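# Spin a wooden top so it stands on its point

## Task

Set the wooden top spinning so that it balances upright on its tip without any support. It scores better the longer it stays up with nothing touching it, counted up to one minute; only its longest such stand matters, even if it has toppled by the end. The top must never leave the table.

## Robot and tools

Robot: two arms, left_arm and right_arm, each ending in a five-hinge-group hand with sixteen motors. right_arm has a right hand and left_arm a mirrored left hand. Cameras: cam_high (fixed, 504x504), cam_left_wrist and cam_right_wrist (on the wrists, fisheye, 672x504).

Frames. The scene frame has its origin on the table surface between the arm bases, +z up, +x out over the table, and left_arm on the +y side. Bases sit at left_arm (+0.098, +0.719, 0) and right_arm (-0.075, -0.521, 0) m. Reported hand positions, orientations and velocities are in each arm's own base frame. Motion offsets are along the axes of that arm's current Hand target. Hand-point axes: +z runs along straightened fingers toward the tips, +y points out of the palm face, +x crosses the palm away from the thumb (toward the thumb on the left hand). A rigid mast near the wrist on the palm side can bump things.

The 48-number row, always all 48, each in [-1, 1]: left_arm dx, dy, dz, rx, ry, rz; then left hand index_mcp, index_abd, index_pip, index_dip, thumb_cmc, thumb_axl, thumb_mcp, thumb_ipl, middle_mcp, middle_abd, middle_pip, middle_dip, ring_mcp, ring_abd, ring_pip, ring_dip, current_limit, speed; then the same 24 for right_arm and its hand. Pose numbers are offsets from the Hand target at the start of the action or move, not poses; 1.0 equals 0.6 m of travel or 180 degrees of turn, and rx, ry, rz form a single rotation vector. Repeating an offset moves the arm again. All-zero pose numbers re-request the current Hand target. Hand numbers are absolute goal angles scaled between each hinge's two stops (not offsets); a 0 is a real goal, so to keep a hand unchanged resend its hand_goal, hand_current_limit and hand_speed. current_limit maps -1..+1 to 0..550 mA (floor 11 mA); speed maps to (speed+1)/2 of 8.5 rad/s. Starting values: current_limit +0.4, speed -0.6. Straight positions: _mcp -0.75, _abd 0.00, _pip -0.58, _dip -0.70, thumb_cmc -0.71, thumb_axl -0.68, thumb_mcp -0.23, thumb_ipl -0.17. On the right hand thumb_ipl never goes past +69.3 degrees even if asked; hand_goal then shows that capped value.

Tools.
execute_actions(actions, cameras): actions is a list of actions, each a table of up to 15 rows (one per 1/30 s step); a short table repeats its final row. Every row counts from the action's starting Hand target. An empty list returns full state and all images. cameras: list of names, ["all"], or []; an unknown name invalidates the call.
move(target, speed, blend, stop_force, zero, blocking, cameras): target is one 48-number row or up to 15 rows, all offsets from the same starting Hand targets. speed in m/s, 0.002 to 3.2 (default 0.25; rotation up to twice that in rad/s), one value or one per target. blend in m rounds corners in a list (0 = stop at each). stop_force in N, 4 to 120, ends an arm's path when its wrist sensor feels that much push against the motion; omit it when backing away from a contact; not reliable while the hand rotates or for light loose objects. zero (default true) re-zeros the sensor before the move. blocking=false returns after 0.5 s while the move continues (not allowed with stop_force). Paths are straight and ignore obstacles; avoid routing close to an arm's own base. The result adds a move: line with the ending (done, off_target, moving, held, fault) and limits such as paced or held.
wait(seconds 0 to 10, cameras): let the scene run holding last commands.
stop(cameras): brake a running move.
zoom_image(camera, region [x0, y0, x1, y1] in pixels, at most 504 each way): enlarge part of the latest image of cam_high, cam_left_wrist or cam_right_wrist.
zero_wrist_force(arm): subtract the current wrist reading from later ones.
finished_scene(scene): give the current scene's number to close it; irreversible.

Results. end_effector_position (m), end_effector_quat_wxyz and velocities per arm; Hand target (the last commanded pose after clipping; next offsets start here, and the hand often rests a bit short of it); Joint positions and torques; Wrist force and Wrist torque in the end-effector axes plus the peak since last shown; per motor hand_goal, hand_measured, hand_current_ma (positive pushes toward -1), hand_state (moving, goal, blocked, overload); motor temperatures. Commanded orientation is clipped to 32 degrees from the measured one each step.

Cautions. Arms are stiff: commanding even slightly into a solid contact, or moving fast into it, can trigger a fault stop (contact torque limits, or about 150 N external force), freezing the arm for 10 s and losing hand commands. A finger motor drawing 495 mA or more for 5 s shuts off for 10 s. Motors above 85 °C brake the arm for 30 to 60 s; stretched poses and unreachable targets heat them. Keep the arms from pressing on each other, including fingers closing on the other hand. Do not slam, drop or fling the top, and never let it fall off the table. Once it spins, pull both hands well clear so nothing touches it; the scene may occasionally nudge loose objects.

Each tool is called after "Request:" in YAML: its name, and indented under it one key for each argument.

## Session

Request:
execute_actions:
  actions: []

Scene clock: 0.00 s.
left_arm: end_effector_position=(+0.3760, +0.1514, +0.2300) hand_goal=(-0.754, +0.000, -0.576, -0.696, -0.714, -0.678, -0.226, -0.168, -0.754, +0.000, -0.576, -0.696, -0.754, +0.000, -0.576, -0.696) hand_measured=(-0.754, +0.000, -0.576, -0.696, -0.714, -0.678, -0.226, -0.168, -0.754, +0.000, -0.576, -0.696, -0.754, +0.000, -0.576, -0.696) hand_current_ma=(+0, +0, +0, +0, +0, +0, +0, +0, +0, +0, +0, +0, +0, +0, +0, +0) hand_state=(goal, goal, goal, goal, goal, goal, goal, goal, goal, goal, goal, goal, goal, goal, goal, goal) hand_current_limit=0.40 hand_speed=-0.60 end_effector_quat_wxyz=(+0.000, +0.000, +1.000, +0.000) | right_arm: end_effector_position=(+0.4214, +0.1514, +0.2300) hand_goal=(-0.754, +0.000, -0.576, -0.696, -0.714, -0.678, -0.226, -0.168, -0.754, +0.000, -0.576, -0.696, -0.754, +0.000, -0.576, -0.696) hand_measured=(-0.754, +0.000, -0.576, -0.696, -0.714, -0.678, -0.226, -0.168, -0.754, +0.000, -0.576, -0.696, -0.754, +0.000, -0.576, -0.696) hand_current_ma=(+0, +0, +0, +0, +0, +0, +0, +0, +0, +0, +0, +0, +0, +0, +0, +0) hand_state=(goal, goal, goal, goal, goal, goal, goal, goal, goal, goal, goal, goal, goal, goal, goal, goal) hand_current_limit=0.40 hand_speed=-0.60 end_effector_quat_wxyz=(+0.000, +0.000, +1.000, +0.000)
Joint positions: left_arm=[-0.281 -1.556 2.144 0.983 1.571 1.29] | right_arm=[-0.281 -1.556 2.144 0.983 1.571 1.29]
Joint velocities: within noise
Joint torques (N m): no reading
Motor temperatures (°C): left_arm=[27 30 28 32 28 32] | right_arm=[27 31 23 33 31 28]
Wrist force (N): no reading
Wrist torque (N m): no reading
Wrist force, peak (N): no reading
Hand target: left_arm +0.3760, +0.1514, +0.2300; +0.000, +0.000, +1.000, +0.000 | right_arm +0.4214, +0.1514, +0.2300; +0.000, +0.000, +1.000, +0.000

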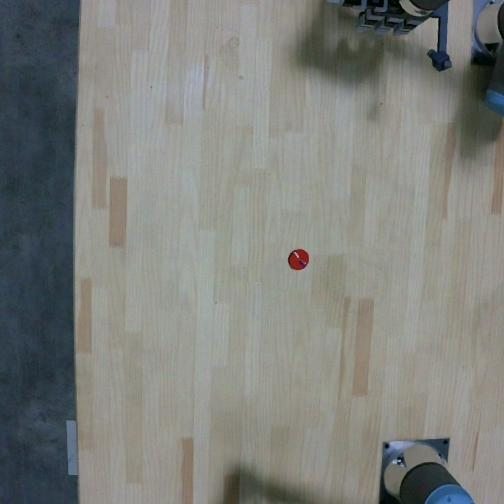

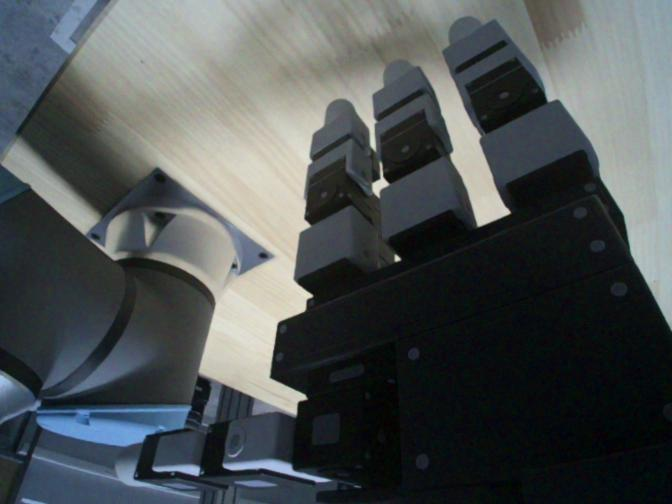

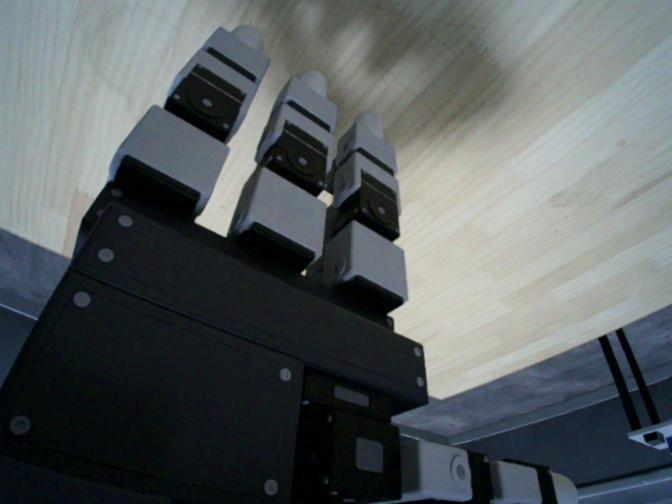

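Request:
zoom_image:
  camera: "cam_high"
  region: [274, 235, 324, 285]

Scaled by 10.080 from the camera's 504x504 image, which has a finer 720x720 frame.

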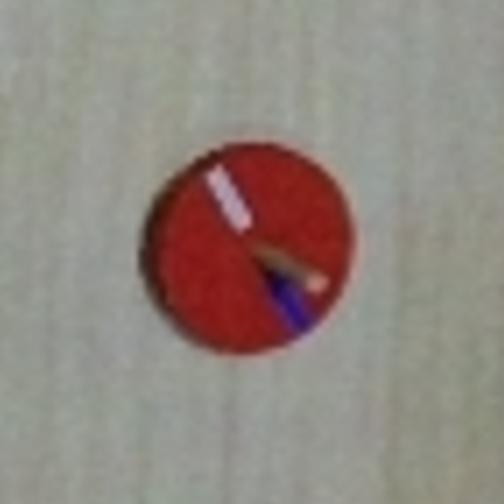

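Request:
move:
  target: [0,0,0,0,0,0,-0.754,0,-0.576,-0.696,-0.714,-0.678,-0.226,-0.168,-0.754,0,-0.576,-0.696,-0.754,0,-0.576,-0.696,0.4,-0.6,-0.3227,0.8093,0.05,0,0,0.4917,-0.754,0,-0.576,-0.696,-0.714,-0.678,-0.226,-0.168,0.753,0,0.299,-0.261,-0.754,0,-0.576,-0.696,0.4,-0.6]
  speed: 0.35
  cameras: ["cam_right_wrist","cam_high"]

Request:
move:
  target: [0,0,0,0,0,0,-0.754,0,-0.576,-0.696,-0.714,-0.678,-0.226,-0.168,-0.754,0,-0.576,-0.696,-0.754,0,-0.576,-0.696,0.4,-0.6,0,0,0,0,0,0,-0.754,0.285,-0.576,-0.696,-0.714,-0.678,-0.226,-0.168,0.753,0,0.299,-0.261,-0.754,-0.285,-0.576,-0.696,0.4,-0.6]
  cameras: ["cam_right_wrist"]

Scene clock: 58.80 s.
left_arm: end_effector_position=(+0.3760, +0.1514, +0.2300) hand_goal=(-0.754, +0.000, -0.576, -0.696, -0.714, -0.678, -0.226, -0.168, -0.754, +0.000, -0.576, -0.696, -0.754, +0.000, -0.576, -0.696) hand_measured=(-0.754, +0.000, -0.576, -0.696, -0.714, -0.678, -0.224, -0.168, -0.754, +0.000, -0.576, -0.696, -0.754, +0.000, -0.576, -0.696) hand_current_ma=(+0, +0, +0, +0, +0, +0, +0, +0, +0, +0, +0, +0, +0, +0, +0, +0) hand_state=(goal, goal, goal, goal, goal, goal, goal, goal, goal, goal, goal, goal, goal, goal, goal, goal) hand_current_limit=0.40 hand_speed=-0.60 end_effector_quat_wxyz=(+0.000, +0.000, +1.000, +0.000) | right_arm: end_effector_position=(+0.6150, +0.6370, +0.2001) hand_goal=(-0.754, +0.000, -0.576, -0.696, -0.714, -0.678, -0.226, -0.168, +0.752, +0.000, +0.298, -0.262, -0.754, +0.000, -0.576, -0.696) hand_measured=(-0.754, +0.000, -0.576, -0.696, -0.714, -0.678, -0.224, -0.168, +0.736, +0.000, +0.294, -0.264, -0.754, +0.000, -0.576, -0.696) hand_current_ma=(+0, +0, +0, +0, +0, +0, +1, +0, -16, +0, -1, -1, +0, +0, +0, +0) hand_state=(goal, goal, goal, goal, goal, goal, goal, goal, goal, goal, goal, goal, goal, goal, goal, goal) hand_current_limit=0.40 hand_speed=-0.60 end_effector_quat_wxyz=(+0.000, +0.698, +0.716, +0.000)
Joint positions: left_arm=[-0.281 -1.556 2.144 0.983 1.571 1.29] | right_arm=[0.685 -0.844 1.186 1.229 1.571 3.8]
Joint torques (N m): left_arm=[-3.67 -32.31 -29.35 4.56 -0.96 0.07] | right_arm=[-9.74 -69.77 -42.76 2.95 -0.9 3.59]
Wrist force (N): left_arm=[0.0 -0.1 0.2] | right_arm=[0.4 0.5 -0.1]
Wrist torque (N m): left_arm=[-0.03 0.01 0.00] | right_arm=[0.14 -0.03 0.14]
Wrist force, peak (N): left_arm=[0.1 -0.2 0.7] | right_arm=[3.3 1.4 0.3]
Hand target: left_arm +0.3760, +0.1514, +0.2300; +0.000, +0.000, +1.000, +0.000 | right_arm +0.6150, +0.6369, +0.2000; +0.000, +0.698, +0.716, +0.000
Off the commanded pose: left_arm 0.000 m, 0 deg | right_arm 0.000 m, 0 deg.
move: done
Images, in order (width x height): cam_high 504x504, cam_right_wrist 672x504.

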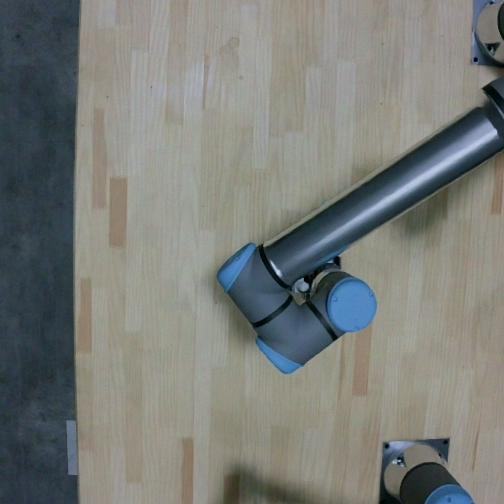

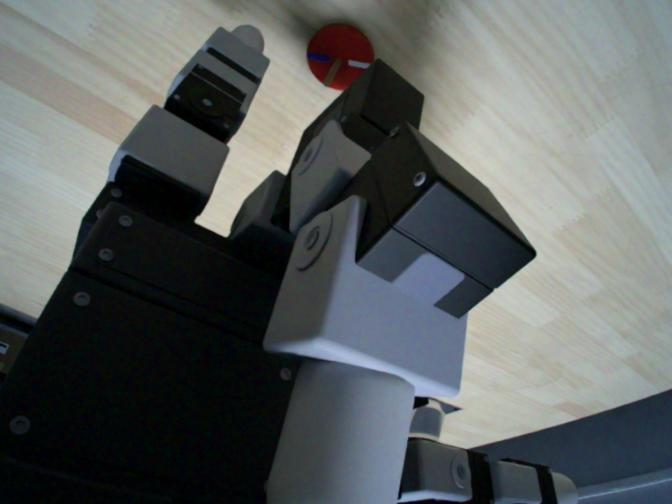

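Scene clock: 59.30 s.
left_arm: end_effector_position=(+0.3760, +0.1514, +0.2300) hand_goal=(-0.754, +0.000, -0.576, -0.696, -0.714, -0.678, -0.226, -0.168, -0.754, +0.000, -0.576, -0.696, -0.754, +0.000, -0.576, -0.696) hand_measured=(-0.754, +0.000, -0.576, -0.696, -0.714, -0.678, -0.224, -0.168, -0.754, +0.000, -0.576, -0.696, -0.754, +0.000, -0.576, -0.696) hand_current_ma=(+0, +0, +0, +0, +0, +0, +0, +0, +0, +0, +0, +0, +0, +0, +0, +0) hand_state=(goal, goal, goal, goal, goal, goal, goal, goal, goal, goal, goal, goal, goal, goal, goal, goal) hand_current_limit=0.40 hand_speed=-0.60 end_effector_quat_wxyz=(+0.000, +0.000, +1.000, +0.000) | right_arm: end_effector_position=(+0.6150, +0.6370, +0.2000) hand_goal=(-0.754, +0.284, -0.576, -0.696, -0.714, -0.678, -0.226, -0.168, +0.752, +0.000, +0.298, -0.262, -0.754, -0.286, -0.576, -0.696) hand_measured=(-0.754, +0.278, -0.576, -0.696, -0.714, -0.678, -0.224, -0.168, +0.736, +0.000, +0.294, -0.264, -0.754, -0.280, -0.576, -0.696) hand_current_ma=(+0, -2, +0, +0, +0, +0, +1, +0, -16, +0, -1, -1, +0, +2, +0, +0) hand_state=(goal, goal, goal, goal, goal, goal, goal, goal, goal, goal, goal, goal, goal, goal, goal, goal) hand_current_limit=0.40 hand_speed=-0.60 end_effector_quat_wxyz=(+0.000, +0.698, +0.716, +0.000)
Joint positions: left_arm=[-0.281 -1.556 2.144 0.983 1.571 1.29] | right_arm=[0.685 -0.843 1.186 1.229 1.571 3.801]
Joint torques (N m): left_arm=[-4.84 -32.66 -30.04 4.33 -1.07 0.03] | right_arm=[-13.88 -67.22 -42.79 6.23 -1.83 3.72]
Wrist force (N): left_arm=[0.3 -0.1 0.3] | right_arm=[0.4 0.3 -0.2]
Wrist torque (N m): left_arm=[-0.03 -0.03 0.02] | right_arm=[0.14 -0.03 0.03]
Wrist force, peak (N): left_arm=[0.0 -0.1 0.6] | right_arm=[1.0 0.5 0.1]
Hand target: left_arm +0.3760, +0.1514, +0.2300; +0.000, +0.000, +1.000, +0.000 | right_arm +0.6150, +0.6369, +0.2000; +0.000, +0.698, +0.716, +0.000
Off the commanded pose: left_arm 0.000 m, 0 deg | right_arm 0.000 m, 0 deg.
move: done
Images, in order (width x height): cam_right_wrist 672x504.

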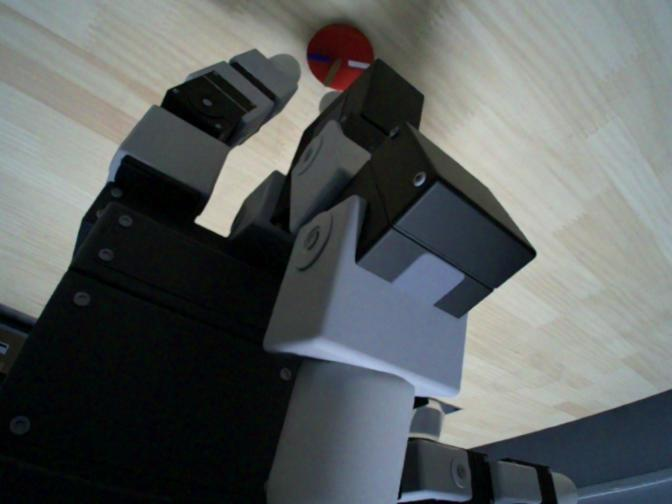

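Request:
zoom_image:
  camera: "cam_right_wrist"
  region: [285, 10, 395, 90]

Scaled by 4.582 from the camera's 672x504 image, which has a finer 960x720 frame.

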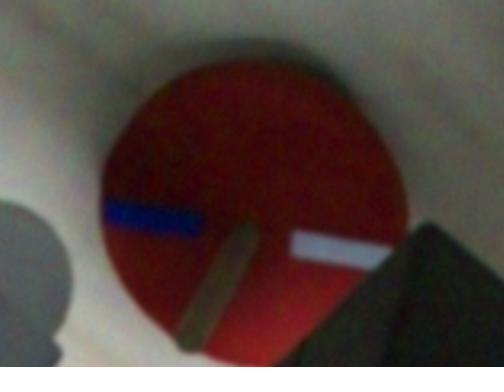

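Request:
move:
  target: [0,0,0,0,0,0,-0.754,0,-0.576,-0.696,-0.714,-0.678,-0.226,-0.168,-0.754,0,-0.576,-0.696,-0.754,0,-0.576,-0.696,0.4,-0.6,-0.0155,-0.0748,0.0048,-0.084,-0.0183,0,-0.754,0.285,-0.576,-0.696,-0.714,-0.678,-0.226,-0.168,0.753,0,0.299,-0.261,-0.754,-0.285,-0.576,-0.696,0.4,-0.6]
  speed: 0.12
  cameras: ["cam_right_wrist"]

Request:
zoom_image:
  camera: "cam_right_wrist"
  region: [260, 20, 370, 100]

Scene clock: 85.57 s.
left_arm: end_effector_position=(+0.3760, +0.1514, +0.2300) hand_goal=(-0.754, +0.000, -0.576, -0.696, -0.714, -0.678, -0.226, -0.168, -0.754, +0.000, -0.576, -0.696, -0.754, +0.000, -0.576, -0.696) hand_measured=(-0.754, +0.000, -0.576, -0.696, -0.714, -0.678, -0.224, -0.168, -0.754, +0.000, -0.576, -0.696, -0.754, +0.000, -0.576, -0.696) hand_current_ma=(+0, +0, +0, +0, +0, +0, +0, +0, +0, +0, +0, +0, +0, +0, +0, +0) hand_state=(goal, goal, goal, goal, goal, goal, goal, goal, goal, goal, goal, goal, goal, goal, goal, goal) hand_current_limit=0.40 hand_speed=-0.60 end_effector_quat_wxyz=(+0.000, +0.000, +1.000, +0.000) | right_arm: end_effector_position=(+0.5703, +0.6265, +0.1973) hand_goal=(-0.754, +0.284, -0.576, -0.696, -0.714, -0.678, -0.226, -0.168, +0.752, +0.000, +0.298, -0.262, -0.754, -0.286, -0.576, -0.696) hand_measured=(-0.754, +0.280, -0.576, -0.696, -0.714, -0.678, -0.224, -0.168, +0.738, +0.000, +0.296, -0.264, -0.754, -0.280, -0.576, -0.696) hand_current_ma=(+0, -2, +0, +0, +0, +0, +1, +0, -13, +0, -1, -1, +0, +2, +0, +0) hand_state=(goal, goal, goal, goal, goal, goal, goal, goal, goal, goal, goal, goal, goal, goal, goal, goal) hand_current_limit=0.40 hand_speed=-0.60 end_effector_quat_wxyz=(+0.112, +0.691, +0.710, +0.074)
Joint positions: left_arm=[-0.281 -1.556 2.144 0.983 1.571 1.29] | right_arm=[0.775 -0.934 1.373 0.975 1.792 3.873]
Joint torques (N m): left_arm=[-4.64 -33.13 -30.67 4.35 -1.16 -0.02] | right_arm=[-12.65 -61.63 -36.46 4.17 0.78 -4]
Wrist force (N): left_arm=[-0.2 0.0 0.4] | right_arm=[0.6 0.7 -0.2]
Wrist torque (N m): left_arm=[-0.03 0.04 -0.02] | right_arm=[0.10 -0.06 -0.14]
Wrist force, peak (N): left_arm=[0.0 0.1 0.7] | right_arm=[0.3 1.5 0.0]
Hand target: left_arm +0.3760, +0.1514, +0.2300; +0.000, +0.000, +1.000, +0.000 | right_arm +0.5704, +0.6265, +0.1971; +0.112, +0.691, +0.710, +0.074
Off the commanded pose: left_arm 0.000 m, 0 deg | right_arm 0.000 m, 0 deg.
move: done
Images, in order (width x height): cam_right_wrist 672x504.

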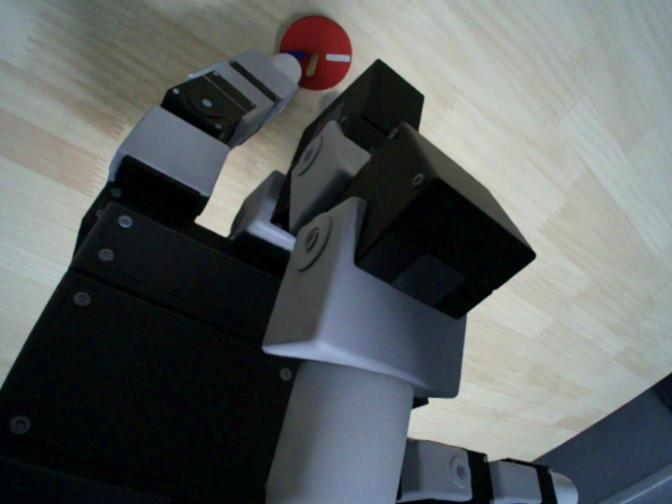

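Scaled by 4.582 from the camera's 672x504 image, which has a finer 960x720 frame.

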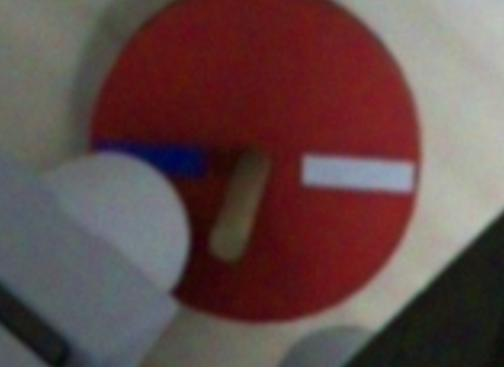

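Request:
move:
  target: [0,0,0,0,0,0,-0.754,0,-0.576,-0.696,-0.714,-0.678,-0.226,-0.168,-0.754,0,-0.576,-0.696,-0.754,0,-0.576,-0.696,0.4,-0.6,0.0123,-0.0087,0.037,-0.0053,-0.022,0,-0.754,0.285,-0.576,-0.696,-0.714,-0.678,-0.226,-0.168,0.753,0,0.299,-0.261,-0.754,-0.285,-0.576,-0.696,0.4,-0.6]
  speed: 0.06
  cameras: ["cam_right_wrist"]

Request:
zoom_image:
  camera: "cam_right_wrist"
  region: [260, 30, 370, 110]

Scene clock: 96.43 s.
left_arm: end_effector_position=(+0.3760, +0.1514, +0.2300) hand_goal=(-0.754, +0.000, -0.576, -0.696, -0.714, -0.678, -0.226, -0.168, -0.754, +0.000, -0.576, -0.696, -0.754, +0.000, -0.576, -0.696) hand_measured=(-0.754, +0.000, -0.576, -0.696, -0.714, -0.678, -0.224, -0.168, -0.754, +0.000, -0.576, -0.696, -0.754, +0.000, -0.576, -0.696) hand_current_ma=(+0, +0, +0, +0, +0, +0, +0, +0, +0, +0, +0, +0, +0, +0, +0, +0) hand_state=(goal, goal, goal, goal, goal, goal, goal, goal, goal, goal, goal, goal, goal, goal, goal, goal) hand_current_limit=0.40 hand_speed=-0.60 end_effector_quat_wxyz=(+0.000, +0.000, +1.000, +0.000) | right_arm: end_effector_position=(+0.5710, +0.6327, +0.1740) hand_goal=(-0.754, +0.284, -0.576, -0.696, -0.714, -0.678, -0.226, -0.168, +0.752, +0.000, +0.298, -0.262, -0.754, -0.286, -0.576, -0.696) hand_measured=(-0.754, +0.280, -0.576, -0.696, -0.714, -0.678, -0.224, -0.168, +0.738, +0.000, +0.296, -0.264, -0.754, -0.280, -0.576, -0.696) hand_current_ma=(+0, -1, +0, +0, +0, +0, +1, +0, -12, +0, -1, -1, +0, +2, +0, +0) hand_state=(goal, goal, goal, goal, goal, goal, goal, goal, goal, goal, goal, goal, goal, goal, goal, goal) hand_current_limit=0.40 hand_speed=-0.60 end_effector_quat_wxyz=(+0.143, +0.693, +0.705, +0.056)
Joint positions: left_arm=[-0.281 -1.556 2.144 0.983 1.571 1.29] | right_arm=[0.799 -0.881 1.347 0.99 1.857 3.906]
Joint torques (N m): left_arm=[-5.79 -33.05 -29.42 4.87 -1.5 -0.06] | right_arm=[-13.67 -97.18 -23.39 0.56 -1.75 -3.65]
Wrist force (N): left_arm=[0.1 0.0 0.5] | right_arm=[0.9 0.4 -0.3]
Wrist torque (N m): left_arm=[-0.03 0.01 0.00] | right_arm=[0.06 -0.12 -0.13]
Wrist force, peak (N): left_arm=[0.0 -0.1 0.8] | right_arm=[1.1 0.9 -0.6]
Hand target: left_arm +0.3760, +0.1514, +0.2300; +0.000, +0.000, +1.000, +0.000 | right_arm +0.5710, +0.6326, +0.1740; +0.143, +0.693, +0.705, +0.056
Off the commanded pose: left_arm 0.000 m, 0 deg | right_arm 0.000 m, 0 deg.
move: done
Images, in order (width x height): cam_right_wrist 672x504.

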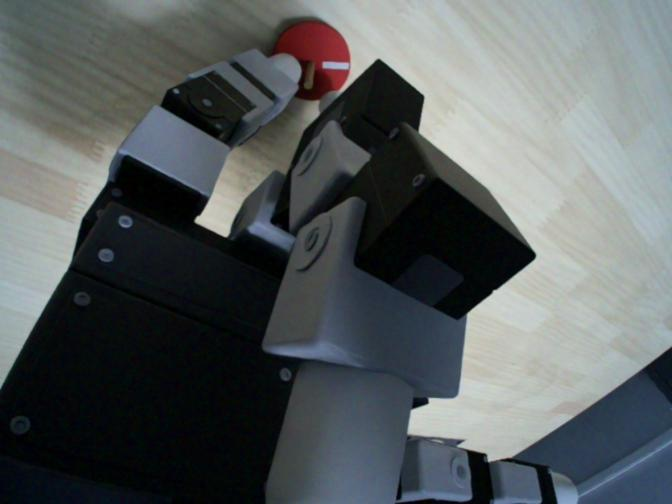

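Scaled by 4.582 from the camera's 672x504 image, which has a finer 960x720 frame.

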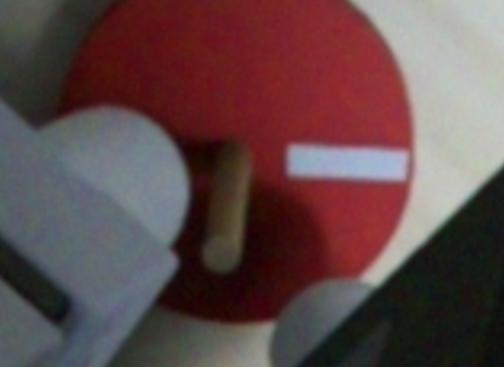

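Request:
move:
  target: [0,0,0,0,0,0,-0.754,0,-0.576,-0.696,-0.714,-0.678,-0.226,-0.168,-0.754,0,-0.576,-0.696,-0.754,0,-0.576,-0.696,0.4,-0.6,0.0045,0.001,0.0267,0,0,0,-0.754,0.285,-0.576,-0.696,-0.714,-0.678,-0.226,-0.168,0.753,0,0.299,-0.261,-0.754,-0.285,-0.576,-0.696,0.4,-0.6]
  speed: 0.05
  cameras: ["cam_right_wrist"]

Request:
zoom_image:
  camera: "cam_right_wrist"
  region: [260, 40, 370, 120]

Scene clock: 108.83 s.
left_arm: end_effector_position=(+0.3760, +0.1514, +0.2300) hand_goal=(-0.754, +0.000, -0.576, -0.696, -0.714, -0.678, -0.226, -0.168, -0.754, +0.000, -0.576, -0.696, -0.754, +0.000, -0.576, -0.696) hand_measured=(-0.754, +0.000, -0.576, -0.696, -0.714, -0.678, -0.224, -0.168, -0.754, +0.000, -0.576, -0.696, -0.754, +0.000, -0.576, -0.696) hand_current_ma=(+0, +0, +0, +0, +0, +0, +0, +0, +0, +0, +0, +0, +0, +0, +0, +0) hand_state=(goal, goal, goal, goal, goal, goal, goal, goal, goal, goal, goal, goal, goal, goal, goal, goal) hand_current_limit=0.40 hand_speed=-0.60 end_effector_quat_wxyz=(+0.000, +0.000, +1.000, +0.000) | right_arm: end_effector_position=(+0.5762, +0.6334, +0.1583) hand_goal=(-0.754, +0.284, -0.576, -0.696, -0.714, -0.678, -0.226, -0.168, +0.752, +0.000, +0.298, -0.262, -0.754, -0.286, -0.576, -0.696) hand_measured=(-0.754, +0.280, -0.576, -0.696, -0.714, -0.678, -0.224, -0.168, +0.738, +0.000, +0.296, -0.264, -0.754, -0.280, -0.576, -0.696) hand_current_ma=(+0, -1, +0, +0, +0, +0, +1, +0, -12, +0, -1, -1, +0, +2, +0, +0) hand_state=(goal, goal, goal, goal, goal, goal, goal, goal, goal, goal, goal, goal, goal, goal, goal, goal) hand_current_limit=0.40 hand_speed=-0.60 end_effector_quat_wxyz=(+0.143, +0.693, +0.705, +0.056)
Joint positions: left_arm=[-0.281 -1.556 2.144 0.983 1.571 1.29] | right_arm=[0.794 -0.864 1.347 0.971 1.856 3.902]
Joint torques (N m): left_arm=[-3 -31.72 -29.07 4.67 -0.96 -0.25] | right_arm=[0.01 -101.04 -26.3 6.58 -1.67 -1.74]
Wrist force (N): left_arm=[0.2 0.0 0.4] | right_arm=[0.6 0.4 -0.4]
Wrist torque (N m): left_arm=[-0.04 0.00 0.01] | right_arm=[0.09 -0.10 0.18]
Wrist force, peak (N): left_arm=[0.0 -0.1 0.8] | right_arm=[1.3 1.0 -0.3]
Hand target: left_arm +0.3760, +0.1514, +0.2300; +0.000, +0.000, +1.000, +0.000 | right_arm +0.5761, +0.6334, +0.1585; +0.143, +0.693, +0.705, +0.056
Off the commanded pose: left_arm 0.000 m, 0 deg | right_arm 0.000 m, 0 deg.
move: done
Images, in order (width x height): cam_right_wrist 672x504.

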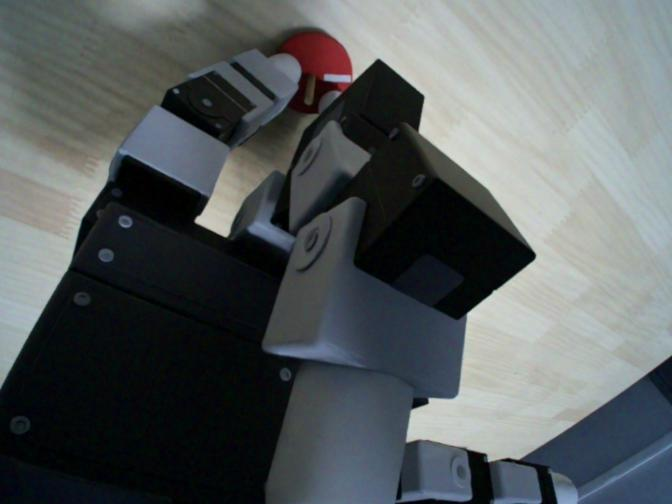

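Scaled by 4.582 from the camera's 672x504 image, which has a finer 960x720 frame.

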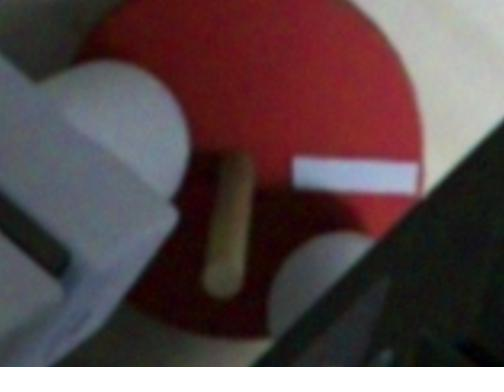

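Request:
move:
  target: [0,0,0,0,0,0,-0.754,0,-0.576,-0.696,-0.714,-0.678,-0.226,-0.168,-0.754,0,-0.576,-0.696,-0.754,0,-0.576,-0.696,0.4,-0.6,0,-0.0008,0,0,0,0,-0.754,0.335,-0.576,-0.696,-0.714,-0.678,-0.226,-0.168,0.753,0,0.299,-0.261,-0.754,-0.335,-0.576,-0.696,0,-0.9]
  speed: 0.05

Request:
move:
  target: [0,0,0,0,0,0,-0.754,0,-0.576,-0.696,-0.714,-0.678,-0.226,-0.168,-0.754,0,-0.576,-0.696,-0.754,0,-0.576,-0.696,0.4,-0.6,0,0,0,0,0,0,-0.754,0.42,-0.576,-0.696,-0.714,-0.678,-0.226,-0.168,0.753,0,0.299,-0.261,-0.754,-0.42,-0.576,-0.696,0,-0.95]
  speed: 0.05
  cameras: ["cam_right_wrist"]

Request:
zoom_image:
  camera: "cam_right_wrist"
  region: [260, 40, 370, 120]

Scene clock: 118.50 s.
left_arm: end_effector_position=(+0.3760, +0.1514, +0.2300) hand_goal=(-0.754, +0.000, -0.576, -0.696, -0.714, -0.678, -0.226, -0.168, -0.754, +0.000, -0.576, -0.696, -0.754, +0.000, -0.576, -0.696) hand_measured=(-0.754, +0.000, -0.576, -0.696, -0.714, -0.678, -0.224, -0.168, -0.754, +0.000, -0.576, -0.696, -0.754, +0.000, -0.576, -0.696) hand_current_ma=(+0, +0, +0, +0, +0, +0, +0, +0, +0, +0, +0, +0, +0, +0, +0, +0) hand_state=(goal, goal, goal, goal, goal, goal, goal, goal, goal, goal, goal, goal, goal, goal, goal, goal) hand_current_limit=0.40 hand_speed=-0.60 end_effector_quat_wxyz=(+0.000, +0.000, +1.000, +0.000) | right_arm: end_effector_position=(+0.5756, +0.6334, +0.1584) hand_goal=(-0.754, +0.334, -0.576, -0.696, -0.714, -0.678, -0.226, -0.168, +0.752, +0.000, +0.298, -0.262, -0.754, -0.336, -0.576, -0.696) hand_measured=(-0.754, +0.330, -0.576, -0.696, -0.714, -0.678, -0.224, -0.168, +0.738, +0.000, +0.296, -0.264, -0.754, -0.328, -0.576, -0.696) hand_current_ma=(+0, -2, +0, +0, +0, +0, +1, +0, -12, +0, -1, -1, +0, +3, +0, +0) hand_state=(goal, goal, goal, goal, goal, goal, goal, goal, goal, goal, goal, goal, goal, goal, goal, goal) hand_current_limit=0.00 hand_speed=-0.90 end_effector_quat_wxyz=(+0.143, +0.693, +0.705, +0.056)
Joint positions: left_arm=[-0.281 -1.556 2.144 0.983 1.571 1.29] | right_arm=[0.795 -0.864 1.348 0.971 1.857 3.903]
Joint torques (N m): left_arm=[-4.74 -32.31 -30.11 4.34 -1.06 -0.13] | right_arm=[20.23 -99.46 -23.29 0.08 1.59 3.21]
Wrist force (N): left_arm=[0.2 -0.1 0.4] | right_arm=[0.8 0.9 -0.1]
Wrist torque (N m): left_arm=[-0.04 -0.01 0.01] | right_arm=[0.14 -0.12 0.13]
Wrist force, peak (N): left_arm=[0.1 -0.1 0.8] | right_arm=[1.3 0.6 -0.6]
Hand target: left_arm +0.3760, +0.1514, +0.2300; +0.000, +0.000, +1.000, +0.000 | right_arm +0.5756, +0.6334, +0.1584; +0.143, +0.693, +0.705, +0.056
Off the commanded pose: left_arm 0.000 m, 0 deg | right_arm 0.000 m, 0 deg.
move: done

Scene clock: 119.00 s.
left_arm: end_effector_position=(+0.3760, +0.1514, +0.2300) hand_goal=(-0.754, +0.000, -0.576, -0.696, -0.714, -0.678, -0.226, -0.168, -0.754, +0.000, -0.576, -0.696, -0.754, +0.000, -0.576, -0.696) hand_measured=(-0.754, +0.000, -0.576, -0.696, -0.714, -0.678, -0.224, -0.168, -0.754, +0.000, -0.576, -0.696, -0.754, +0.000, -0.576, -0.696) hand_current_ma=(+0, +0, +0, +0, +0, +0, +0, +0, +0, +0, +0, +0, +0, +0, +0, +0) hand_state=(goal, goal, goal, goal, goal, goal, goal, goal, goal, goal, goal, goal, goal, goal, goal, goal) hand_current_limit=0.40 hand_speed=-0.60 end_effector_quat_wxyz=(+0.000, +0.000, +1.000, +0.000) | right_arm: end_effector_position=(+0.5756, +0.6334, +0.1584) hand_goal=(-0.754, +0.420, -0.576, -0.696, -0.714, -0.678, -0.226, -0.168, +0.752, +0.000, +0.298, -0.262, -0.754, -0.420, -0.576, -0.696) hand_measured=(-0.754, +0.360, -0.576, -0.696, -0.714, -0.678, -0.224, -0.168, +0.738, +0.000, +0.296, -0.264, -0.754, -0.356, -0.576, -0.696) hand_current_ma=(+0, -89, +0, +0, +0, +0, +1, +0, -12, +0, -1, -1, +0, +99, +0, +0) hand_state=(goal, blocked, goal, goal, goal, goal, goal, goal, goal, goal, goal, goal, goal, blocked, goal, goal) hand_current_limit=0.00 hand_speed=-0.95 end_effector_quat_wxyz=(+0.143, +0.693, +0.705, +0.056)
Joint positions: left_arm=[-0.281 -1.556 2.144 0.983 1.571 1.29] | right_arm=[0.795 -0.864 1.348 0.971 1.857 3.903]
Joint torques (N m): left_arm=[-4.01 -35.67 -29.79 4.94 -1.29 -0.08] | right_arm=[19.27 -99.71 -24.27 0.17 1.57 3.38]
Wrist force (N): left_arm=[-0.1 0.0 0.6] | right_arm=[0.7 0.2 0.2]
Wrist torque (N m): left_arm=[-0.05 0.04 -0.01] | right_arm=[0.03 -0.12 0.11]
Wrist force, peak (N): left_arm=[0.3 0.1 0.5] | right_arm=[1.2 1.0 0.1]
Hand target: left_arm +0.3760, +0.1514, +0.2300; +0.000, +0.000, +1.000, +0.000 | right_arm +0.5756, +0.6334, +0.1584; +0.143, +0.693, +0.705, +0.056
Off the commanded pose: left_arm 0.000 m, 0 deg | right_arm 0.000 m, 0 deg.
move: done
Images, in order (width x height): cam_right_wrist 672x504.

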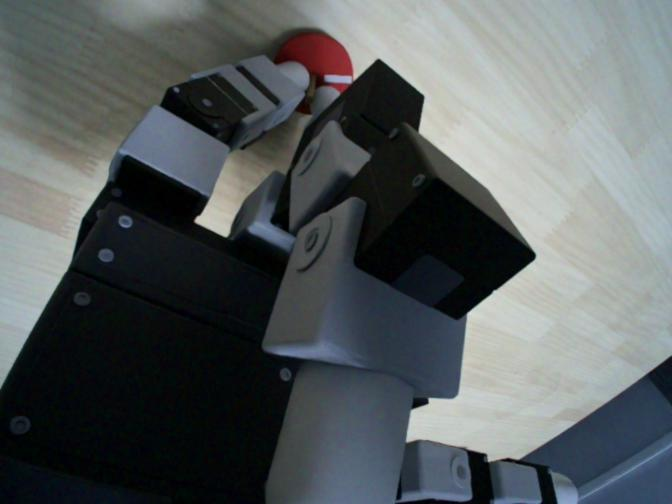

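Scaled by 4.582 from the camera's 672x504 image, which has a finer 960x720 frame.

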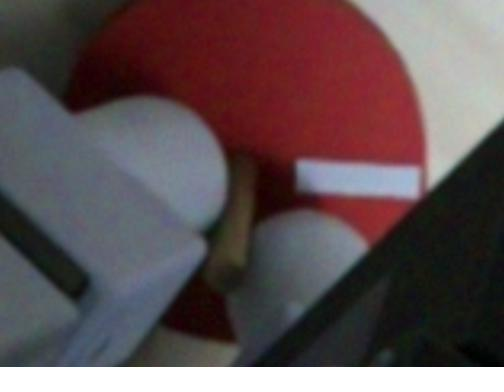

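Request:
move:
  target:
    - [0,0,0,0,0,0,-0.754,0,-0.576,-0.696,-0.714,-0.678,-0.226,-0.168,-0.754,0,-0.576,-0.696,-0.754,0,-0.576,-0.696,0.4,-0.6,-0.0017,0.0037,-0.0127,0,0,0,-0.754,0.42,-0.576,-0.696,-0.714,-0.678,-0.226,-0.168,0.753,0,0.299,-0.261,-0.754,-0.42,-0.576,-0.696,0,-0.95]
    - [0,0,0,0,0,0,-0.754,0,-0.576,-0.696,-0.714,-0.678,-0.226,-0.168,-0.754,0,-0.576,-0.696,-0.754,0,-0.576,-0.696,0.4,-0.6,-0.0168,0.0415,0.027,0.0764,0.0314,-0.0008,-0.754,0.42,-0.576,-0.696,-0.714,-0.678,-0.226,-0.168,0.753,0,0.299,-0.261,-0.754,-0.42,-0.576,-0.696,0,-0.95]
  speed: 0.05
  cameras: ["cam_right_wrist"]

Request:
zoom_image:
  camera: "cam_right_wrist"
  region: [260, 40, 370, 120]

Scene clock: 140.47 s.
left_arm: end_effector_position=(+0.3760, +0.1514, +0.2300) hand_goal=(-0.754, +0.000, -0.576, -0.696, -0.714, -0.678, -0.226, -0.168, -0.754, +0.000, -0.576, -0.696, -0.754, +0.000, -0.576, -0.696) hand_measured=(-0.754, +0.000, -0.576, -0.696, -0.714, -0.678, -0.224, -0.168, -0.754, +0.000, -0.576, -0.696, -0.754, +0.000, -0.576, -0.696) hand_current_ma=(+0, +0, +0, +0, +0, +0, +0, +0, +0, +0, +0, +0, +0, +0, +0, +0) hand_state=(goal, goal, goal, goal, goal, goal, goal, goal, goal, goal, goal, goal, goal, goal, goal, goal) hand_current_limit=0.40 hand_speed=-0.60 end_effector_quat_wxyz=(+0.000, +0.000, +1.000, +0.000) | right_arm: end_effector_position=(+0.6042, +0.6222, +0.1510) hand_goal=(-0.754, +0.420, -0.576, -0.696, -0.714, -0.678, -0.226, -0.168, +0.752, +0.000, +0.298, -0.262, -0.754, -0.420, -0.576, -0.696) hand_measured=(-0.754, +0.360, -0.576, -0.696, -0.714, -0.678, -0.224, -0.168, +0.738, +0.000, +0.296, -0.264, -0.754, -0.356, -0.576, -0.696) hand_current_ma=(+0, -88, +0, +0, +0, +0, +1, +0, -12, +0, -1, -1, +0, +99, +0, +0) hand_state=(goal, blocked, goal, goal, goal, goal, goal, goal, goal, goal, goal, goal, goal, blocked, goal, goal) hand_current_limit=0.00 hand_speed=-0.95 end_effector_quat_wxyz=(+0.024, +0.700, +0.713, +0.005) end_effector_velocity=(+0.000, +0.001, +0.000) end_effector_angular_velocity=(-0.002, -0.007, +0.000)
Joint positions: left_arm=[-0.281 -1.556 2.144 0.983 1.571 1.29] | right_arm=[0.694 -0.841 1.278 1.118 1.617 3.816]
Joint velocities: left_arm=[within noise] | right_arm=[0.002 0 0 -0.004 0.006 0.002]
Joint torques (N m): left_arm=[-2.01 -34.16 -30.34 5.09 -1.61 -0.76] | right_arm=[20.84 -94.52 -24.97 0.57 3.04 2.24]
Wrist force (N): left_arm=[0.1 -0.1 0.2] | right_arm=[0.8 0.4 -0.4]
Wrist torque (N m): left_arm=[-0.02 -0.01 0.01] | right_arm=[0.15 -0.08 0.18]
Wrist force, peak (N): left_arm=[-0.1 -0.1 0.9] | right_arm=[1.2 0.9 -0.1]
Hand target: left_arm +0.3760, +0.1514, +0.2300; +0.000, +0.000, +1.000, +0.000 | right_arm +0.6041, +0.6223, +0.1511; +0.024, +0.700, +0.713, +0.005
Off the commanded pose: left_arm 0.000 m, 0 deg | right_arm 0.000 m, 0 deg.
move: done
Images, in order (width x height): cam_right_wrist 672x504.

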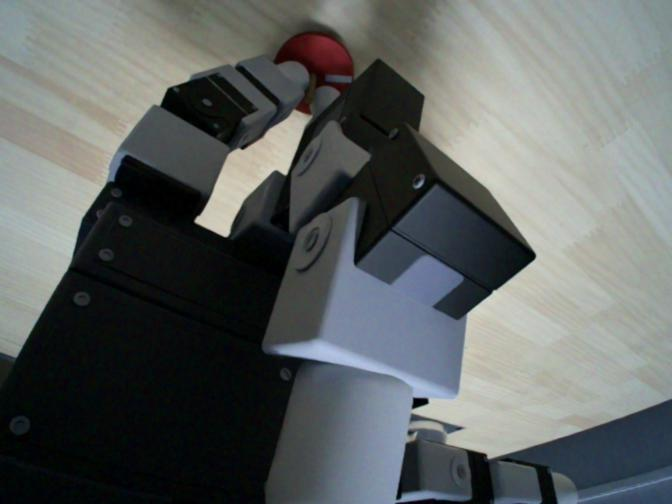

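Scaled by 4.582 from the camera's 672x504 image, which has a finer 960x720 frame.

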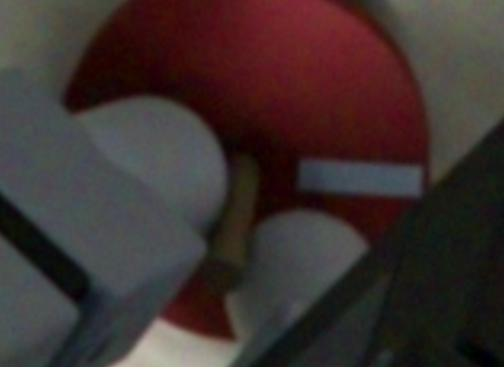

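Request:
move:
  target: [0,0,0,0,0,0,-0.754,0,-0.576,-0.696,-0.714,-0.678,-0.226,-0.168,-0.754,0,-0.576,-0.696,-0.754,0,-0.576,-0.696,0.4,-0.6,0.0003,-0.0004,0.0103,0,0,0,-0.774,0.41,-0.576,-0.696,-0.714,-0.678,-0.226,-0.168,0.753,0,0.299,-0.261,-0.734,-0.41,-0.576,-0.696,0,-0.97]
  speed: 0.01
  cameras: ["cam_right_wrist"]

Request:
zoom_image:
  camera: "cam_right_wrist"
  region: [260, 40, 370, 120]

Scene clock: 149.30 s.
left_arm: end_effector_position=(+0.3760, +0.1514, +0.2300) hand_goal=(-0.754, +0.000, -0.576, -0.696, -0.714, -0.678, -0.226, -0.168, -0.754, +0.000, -0.576, -0.696, -0.754, +0.000, -0.576, -0.696) hand_measured=(-0.754, +0.000, -0.576, -0.696, -0.714, -0.678, -0.224, -0.168, -0.754, +0.000, -0.576, -0.696, -0.754, +0.000, -0.576, -0.696) hand_current_ma=(+0, +0, +0, +0, +0, +0, +0, +0, +0, +0, +0, +0, +0, +0, +0, +0) hand_state=(goal, goal, goal, goal, goal, goal, goal, goal, goal, goal, goal, goal, goal, goal, goal, goal) hand_current_limit=0.40 hand_speed=-0.60 end_effector_quat_wxyz=(+0.000, +0.000, +1.000, +0.000) | right_arm: end_effector_position=(+0.6041, +0.6223, +0.1448) hand_goal=(-0.774, +0.410, -0.576, -0.696, -0.714, -0.678, -0.226, -0.168, +0.752, +0.000, +0.298, -0.262, -0.734, -0.410, -0.576, -0.696) hand_measured=(-0.778, +0.370, -0.578, -0.696, -0.714, -0.678, -0.224, -0.168, +0.738, +0.000, +0.296, -0.264, -0.728, -0.358, -0.574, -0.696) hand_current_ma=(-2, -46, -1, +0, +0, +0, +1, +0, -12, +0, -1, -1, +4, +68, +1, +0) hand_state=(goal, blocked, goal, goal, goal, goal, goal, goal, goal, goal, goal, goal, goal, blocked, goal, goal) hand_current_limit=0.00 hand_speed=-0.97 end_effector_quat_wxyz=(+0.024, +0.700, +0.713, +0.005)
Joint positions: left_arm=[-0.281 -1.556 2.144 0.983 1.571 1.29] | right_arm=[0.694 -0.836 1.282 1.109 1.617 3.817]
Joint torques (N m): left_arm=[-3.51 -31.23 -28.67 4.6 -1.23 -0.32] | right_arm=[20.12 -79.23 -27.9 2.82 2.64 3.45]
Wrist force (N): left_arm=[0.2 0.0 0.5] | right_arm=[0.9 0.2 -0.1]
Wrist torque (N m): left_arm=[-0.03 -0.01 0.01] | right_arm=[0.10 -0.10 0.17]
Wrist force, peak (N): left_arm=[-0.1 -0.4 0.9] | right_arm=[1.2 0.5 -0.1]
Hand target: left_arm +0.3760, +0.1514, +0.2300; +0.000, +0.000, +1.000, +0.000 | right_arm +0.6041, +0.6223, +0.1449; +0.024, +0.700, +0.713, +0.005
Off the commanded pose: left_arm 0.000 m, 0 deg | right_arm 0.000 m, 0 deg.
move: done
Images, in order (width x height): cam_right_wrist 672x504.

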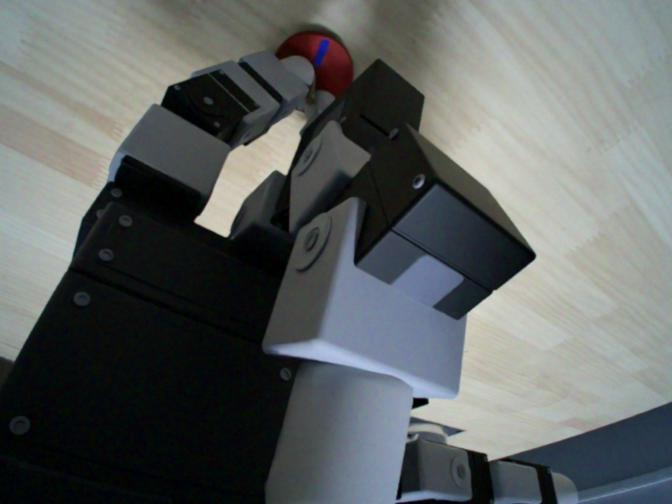

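Scaled by 4.582 from the camera's 672x504 image, which has a finer 960x720 frame.

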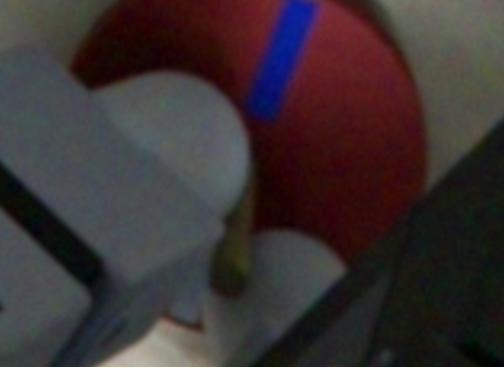

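Request:
move:
  target: [0,0,0,0,0,0,-0.754,0,-0.576,-0.696,-0.714,-0.678,-0.226,-0.168,-0.754,0,-0.576,-0.696,-0.754,0,-0.576,-0.696,0.4,-0.6,0,0,0.001,0,0,0,-0.774,0.41,-0.576,-0.696,-0.714,-0.678,-0.226,-0.168,0.753,0,0.299,-0.261,-0.734,-0.41,-0.576,-0.696,0,-0.97]
  speed: 0.004

Request:
move:
  target: [0,0,0,0,0,0,-0.754,0,-0.576,-0.696,-0.714,-0.678,-0.226,-0.168,-0.754,0,-0.576,-0.696,-0.754,0,-0.576,-0.696,0.4,-0.6,0,0,0.0006,0,0,0,-0.774,0.41,-0.576,-0.696,-0.714,-0.678,-0.226,-0.168,0.753,0,0.299,-0.261,-0.734,-0.41,-0.576,-0.696,0,-0.97]
  speed: 0.004

Scene clock: 157.50 s.
left_arm: end_effector_position=(+0.3760, +0.1514, +0.2300) hand_goal=(-0.754, +0.000, -0.576, -0.696, -0.714, -0.678, -0.226, -0.168, -0.754, +0.000, -0.576, -0.696, -0.754, +0.000, -0.576, -0.696) hand_measured=(-0.754, +0.000, -0.576, -0.696, -0.714, -0.678, -0.224, -0.168, -0.754, +0.000, -0.576, -0.696, -0.754, +0.000, -0.576, -0.696) hand_current_ma=(+0, +0, +0, +0, +0, +0, +0, +0, +0, +0, +0, +0, +0, +0, +0, +0) hand_state=(goal, goal, goal, goal, goal, goal, goal, goal, goal, goal, goal, goal, goal, goal, goal, goal) hand_current_limit=0.40 hand_speed=-0.60 end_effector_quat_wxyz=(+0.000, +0.000, +1.000, +0.000) | right_arm: end_effector_position=(+0.6041, +0.6223, +0.1443) hand_goal=(-0.774, +0.410, -0.576, -0.696, -0.714, -0.678, -0.226, -0.168, +0.752, +0.000, +0.298, -0.262, -0.734, -0.410, -0.576, -0.696) hand_measured=(-0.778, +0.370, -0.578, -0.696, -0.714, -0.678, -0.224, -0.168, +0.738, +0.000, +0.296, -0.264, -0.728, -0.358, -0.574, -0.696) hand_current_ma=(-2, -46, -1, +0, +0, +0, +1, +0, -12, +0, -1, -1, +4, +68, +1, +0) hand_state=(goal, blocked, goal, goal, goal, goal, goal, goal, goal, goal, goal, goal, goal, blocked, goal, goal) hand_current_limit=0.00 hand_speed=-0.97 end_effector_quat_wxyz=(+0.024, +0.700, +0.713, +0.005)
Joint positions: left_arm=[-0.281 -1.556 2.144 0.983 1.571 1.29] | right_arm=[0.694 -0.836 1.283 1.109 1.617 3.817]
Joint torques (N m): left_arm=[-2.09 -32.26 -30.93 4.6 -1.72 -0.24] | right_arm=[9.98 -67.69 -24.18 0.57 2.56 1.3]
Wrist force (N): left_arm=[-0.2 -0.1 0.6] | right_arm=[0.7 0.2 0.1]
Wrist torque (N m): left_arm=[-0.05 0.05 -0.02] | right_arm=[0.09 -0.09 0.16]
Wrist force, peak (N): left_arm=[0.0 -0.2 0.9] | right_arm=[0.7 1.2 -0.2]
Hand target: left_arm +0.3760, +0.1514, +0.2300; +0.000, +0.000, +1.000, +0.000 | right_arm +0.6041, +0.6223, +0.1443; +0.024, +0.700, +0.713, +0.005
Off the commanded pose: left_arm 0.000 m, 0 deg | right_arm 0.000 m, 0 deg.
move: done

Scene clock: 158.20 s.
left_arm: end_effector_position=(+0.3760, +0.1514, +0.2300) hand_goal=(-0.754, +0.000, -0.576, -0.696, -0.714, -0.678, -0.226, -0.168, -0.754, +0.000, -0.576, -0.696, -0.754, +0.000, -0.576, -0.696) hand_measured=(-0.754, +0.000, -0.576, -0.696, -0.714, -0.678, -0.224, -0.168, -0.754, +0.000, -0.576, -0.696, -0.754, +0.000, -0.576, -0.696) hand_current_ma=(+0, +0, +0, +0, +0, +0, +0, +0, +0, +0, +0, +0, +0, +0, +0, +0) hand_state=(goal, goal, goal, goal, goal, goal, goal, goal, goal, goal, goal, goal, goal, goal, goal, goal) hand_current_limit=0.40 hand_speed=-0.60 end_effector_quat_wxyz=(+0.000, +0.000, +1.000, +0.000) | right_arm: end_effector_position=(+0.6041, +0.6223, +0.1439) hand_goal=(-0.774, +0.410, -0.576, -0.696, -0.714, -0.678, -0.226, -0.168, +0.752, +0.000, +0.298, -0.262, -0.734, -0.410, -0.576, -0.696) hand_measured=(-0.778, +0.370, -0.578, -0.696, -0.714, -0.678, -0.224, -0.168, +0.738, +0.000, +0.296, -0.264, -0.728, -0.358, -0.574, -0.696) hand_current_ma=(-2, -46, -1, +0, +0, +0, +1, +0, -12, +0, -1, -1, +4, +68, +1, +0) hand_state=(goal, blocked, goal, goal, goal, goal, goal, goal, goal, goal, goal, goal, goal, blocked, goal, goal) hand_current_limit=0.00 hand_speed=-0.97 end_effector_quat_wxyz=(+0.024, +0.700, +0.713, +0.005)
Joint positions: left_arm=[-0.281 -1.556 2.144 0.983 1.571 1.29] | right_arm=[0.694 -0.836 1.283 1.108 1.617 3.817]
Joint torques (N m): left_arm=[-4.18 -34.66 -29.97 4.36 -1.45 -0.25] | right_arm=[-5.43 -67.24 -23.88 0.66 2.38 -2.14]
Wrist force (N): left_arm=[-0.1 0.1 0.4] | right_arm=[0.4 0.4 0.2]
Wrist torque (N m): left_arm=[-0.02 0.03 -0.01] | right_arm=[0.11 -0.06 0.14]
Wrist force, peak (N): left_arm=[0.0 -0.3 0.8] | right_arm=[1.0 -0.1 0.2]
Hand target: left_arm +0.3760, +0.1514, +0.2300; +0.000, +0.000, +1.000, +0.000 | right_arm +0.6041, +0.6223, +0.1439; +0.024, +0.700, +0.713, +0.005
Off the commanded pose: left_arm 0.000 m, 0 deg | right_arm 0.000 m, 0 deg.
move: done

Request:
move:
  target: [0,0,0,0,0,0,-0.754,0,-0.576,-0.696,-0.714,-0.678,-0.226,-0.168,-0.754,0,-0.576,-0.696,-0.754,0,-0.576,-0.696,0.4,-0.6,0,0,0.0006,0,0,0,-0.774,0.41,-0.576,-0.696,-0.714,-0.678,-0.226,-0.168,0.753,0,0.299,-0.261,-0.734,-0.41,-0.576,-0.696,0,-0.97]
  speed: 0.004

Request:
move:
  target: [0,0,0,0,0,0,-0.754,0,-0.576,-0.696,-0.714,-0.678,-0.226,-0.168,-0.754,0,-0.576,-0.696,-0.754,0,-0.576,-0.696,0.4,-0.6,0,0,0.0006,0,0,0,-0.774,0.41,-0.576,-0.696,-0.714,-0.678,-0.226,-0.168,0.753,0,0.299,-0.261,-0.734,-0.41,-0.576,-0.696,0,-0.97]
  speed: 0.004

Scene clock: 165.13 s.
left_arm: end_effector_position=(+0.3760, +0.1514, +0.2300) hand_goal=(-0.754, +0.000, -0.576, -0.696, -0.714, -0.678, -0.226, -0.168, -0.754, +0.000, -0.576, -0.696, -0.754, +0.000, -0.576, -0.696) hand_measured=(-0.754, +0.000, -0.576, -0.696, -0.714, -0.678, -0.224, -0.168, -0.754, +0.000, -0.576, -0.696, -0.754, +0.000, -0.576, -0.696) hand_current_ma=(+0, +0, +0, +0, +0, +0, +0, +0, +0, +0, +0, +0, +0, +0, +0, +0) hand_state=(goal, goal, goal, goal, goal, goal, goal, goal, goal, goal, goal, goal, goal, goal, goal, goal) hand_current_limit=0.40 hand_speed=-0.60 end_effector_quat_wxyz=(+0.000, +0.000, +1.000, +0.000) | right_arm: end_effector_position=(+0.6041, +0.6223, +0.1436) hand_goal=(-0.774, +0.410, -0.576, -0.696, -0.714, -0.678, -0.226, -0.168, +0.752, +0.000, +0.298, -0.262, -0.734, -0.410, -0.576, -0.696) hand_measured=(-0.780, +0.372, -0.580, -0.696, -0.714, -0.678, -0.224, -0.168, +0.738, +0.000, +0.296, -0.264, -0.724, -0.362, -0.572, -0.696) hand_current_ma=(-3, -43, -1, +0, +0, +0, +1, +0, -12, +0, -1, -1, +6, +62, +2, +0) hand_state=(goal, blocked, goal, goal, goal, goal, goal, goal, goal, goal, goal, goal, goal, blocked, goal, goal) hand_current_limit=0.00 hand_speed=-0.97 end_effector_quat_wxyz=(+0.024, +0.700, +0.713, +0.005)
Joint positions: left_arm=[-0.281 -1.556 2.144 0.983 1.571 1.29] | right_arm=[0.694 -0.835 1.283 1.108 1.617 3.817]
Joint torques (N m): left_arm=[-3.22 -33.4 -29.27 4.71 -1.78 -0.21] | right_arm=[-12.83 -66.12 -23.54 0.11 1.78 -2.67]
Wrist force (N): left_arm=[0.0 -0.2 0.4] | right_arm=[0.7 0.4 -0.9]
Wrist torque (N m): left_arm=[-0.05 0.01 0.00] | right_arm=[0.18 -0.08 0.17]
Wrist force, peak (N): left_arm=[0.2 -0.1 0.9] | right_arm=[0.4 0.2 -1.5]
Hand target: left_arm +0.3760, +0.1514, +0.2300; +0.000, +0.000, +1.000, +0.000 | right_arm +0.6041, +0.6223, +0.1436; +0.024, +0.700, +0.713, +0.005
Off the commanded pose: left_arm 0.000 m, 0 deg | right_arm 0.000 m, 0 deg.
move: done

Scene clock: 165.83 s.
left_arm: end_effector_position=(+0.3760, +0.1514, +0.2300) hand_goal=(-0.754, +0.000, -0.576, -0.696, -0.714, -0.678, -0.226, -0.168, -0.754, +0.000, -0.576, -0.696, -0.754, +0.000, -0.576, -0.696) hand_measured=(-0.754, +0.000, -0.576, -0.696, -0.714, -0.678, -0.224, -0.168, -0.754, +0.000, -0.576, -0.696, -0.754, +0.000, -0.576, -0.696) hand_current_ma=(+0, +0, +0, +0, +0, +0, +0, +0, +0, +0, +0, +0, +0, +0, +0, +0) hand_state=(goal, goal, goal, goal, goal, goal, goal, goal, goal, goal, goal, goal, goal, goal, goal, goal) hand_current_limit=0.40 hand_speed=-0.60 end_effector_quat_wxyz=(+0.000, +0.000, +1.000, +0.000) | right_arm: end_effector_position=(+0.6041, +0.6223, +0.1432) hand_goal=(-0.774, +0.410, -0.576, -0.696, -0.714, -0.678, -0.226, -0.168, +0.752, +0.000, +0.298, -0.262, -0.734, -0.410, -0.576, -0.696) hand_measured=(-0.782, +0.372, -0.580, -0.696, -0.714, -0.678, -0.224, -0.168, +0.738, +0.000, +0.296, -0.264, -0.722, -0.368, -0.570, -0.694) hand_current_ma=(-4, -43, -2, +0, +0, +0, +1, +0, -12, +0, -1, -1, +10, +51, +3, +0) hand_state=(goal, blocked, goal, goal, goal, goal, goal, goal, goal, goal, goal, goal, goal, blocked, goal, goal) hand_current_limit=0.00 hand_speed=-0.97 end_effector_quat_wxyz=(+0.024, +0.700, +0.713, +0.005)
Joint positions: left_arm=[-0.281 -1.556 2.144 0.983 1.571 1.29] | right_arm=[0.694 -0.835 1.283 1.107 1.617 3.816]
Joint torques (N m): left_arm=[-3.08 -36.55 -28.25 4.53 -1.63 -0.23] | right_arm=[-12.17 -66.81 -23.38 0.35 1.86 -2.78]
Wrist force (N): left_arm=[0.1 0.0 0.4] | right_arm=[0.7 0.3 -1.7]
Wrist torque (N m): left_arm=[-0.02 0.01 0.00] | right_arm=[0.24 -0.06 0.16]
Wrist force, peak (N): left_arm=[0.1 0.0 0.8] | right_arm=[0.5 0.4 -1.8]
Hand target: left_arm +0.3760, +0.1514, +0.2300; +0.000, +0.000, +1.000, +0.000 | right_arm +0.6041, +0.6223, +0.1432; +0.024, +0.700, +0.713, +0.005
Off the commanded pose: left_arm 0.000 m, 0 deg | right_arm 0.000 m, 0 deg.
move: done


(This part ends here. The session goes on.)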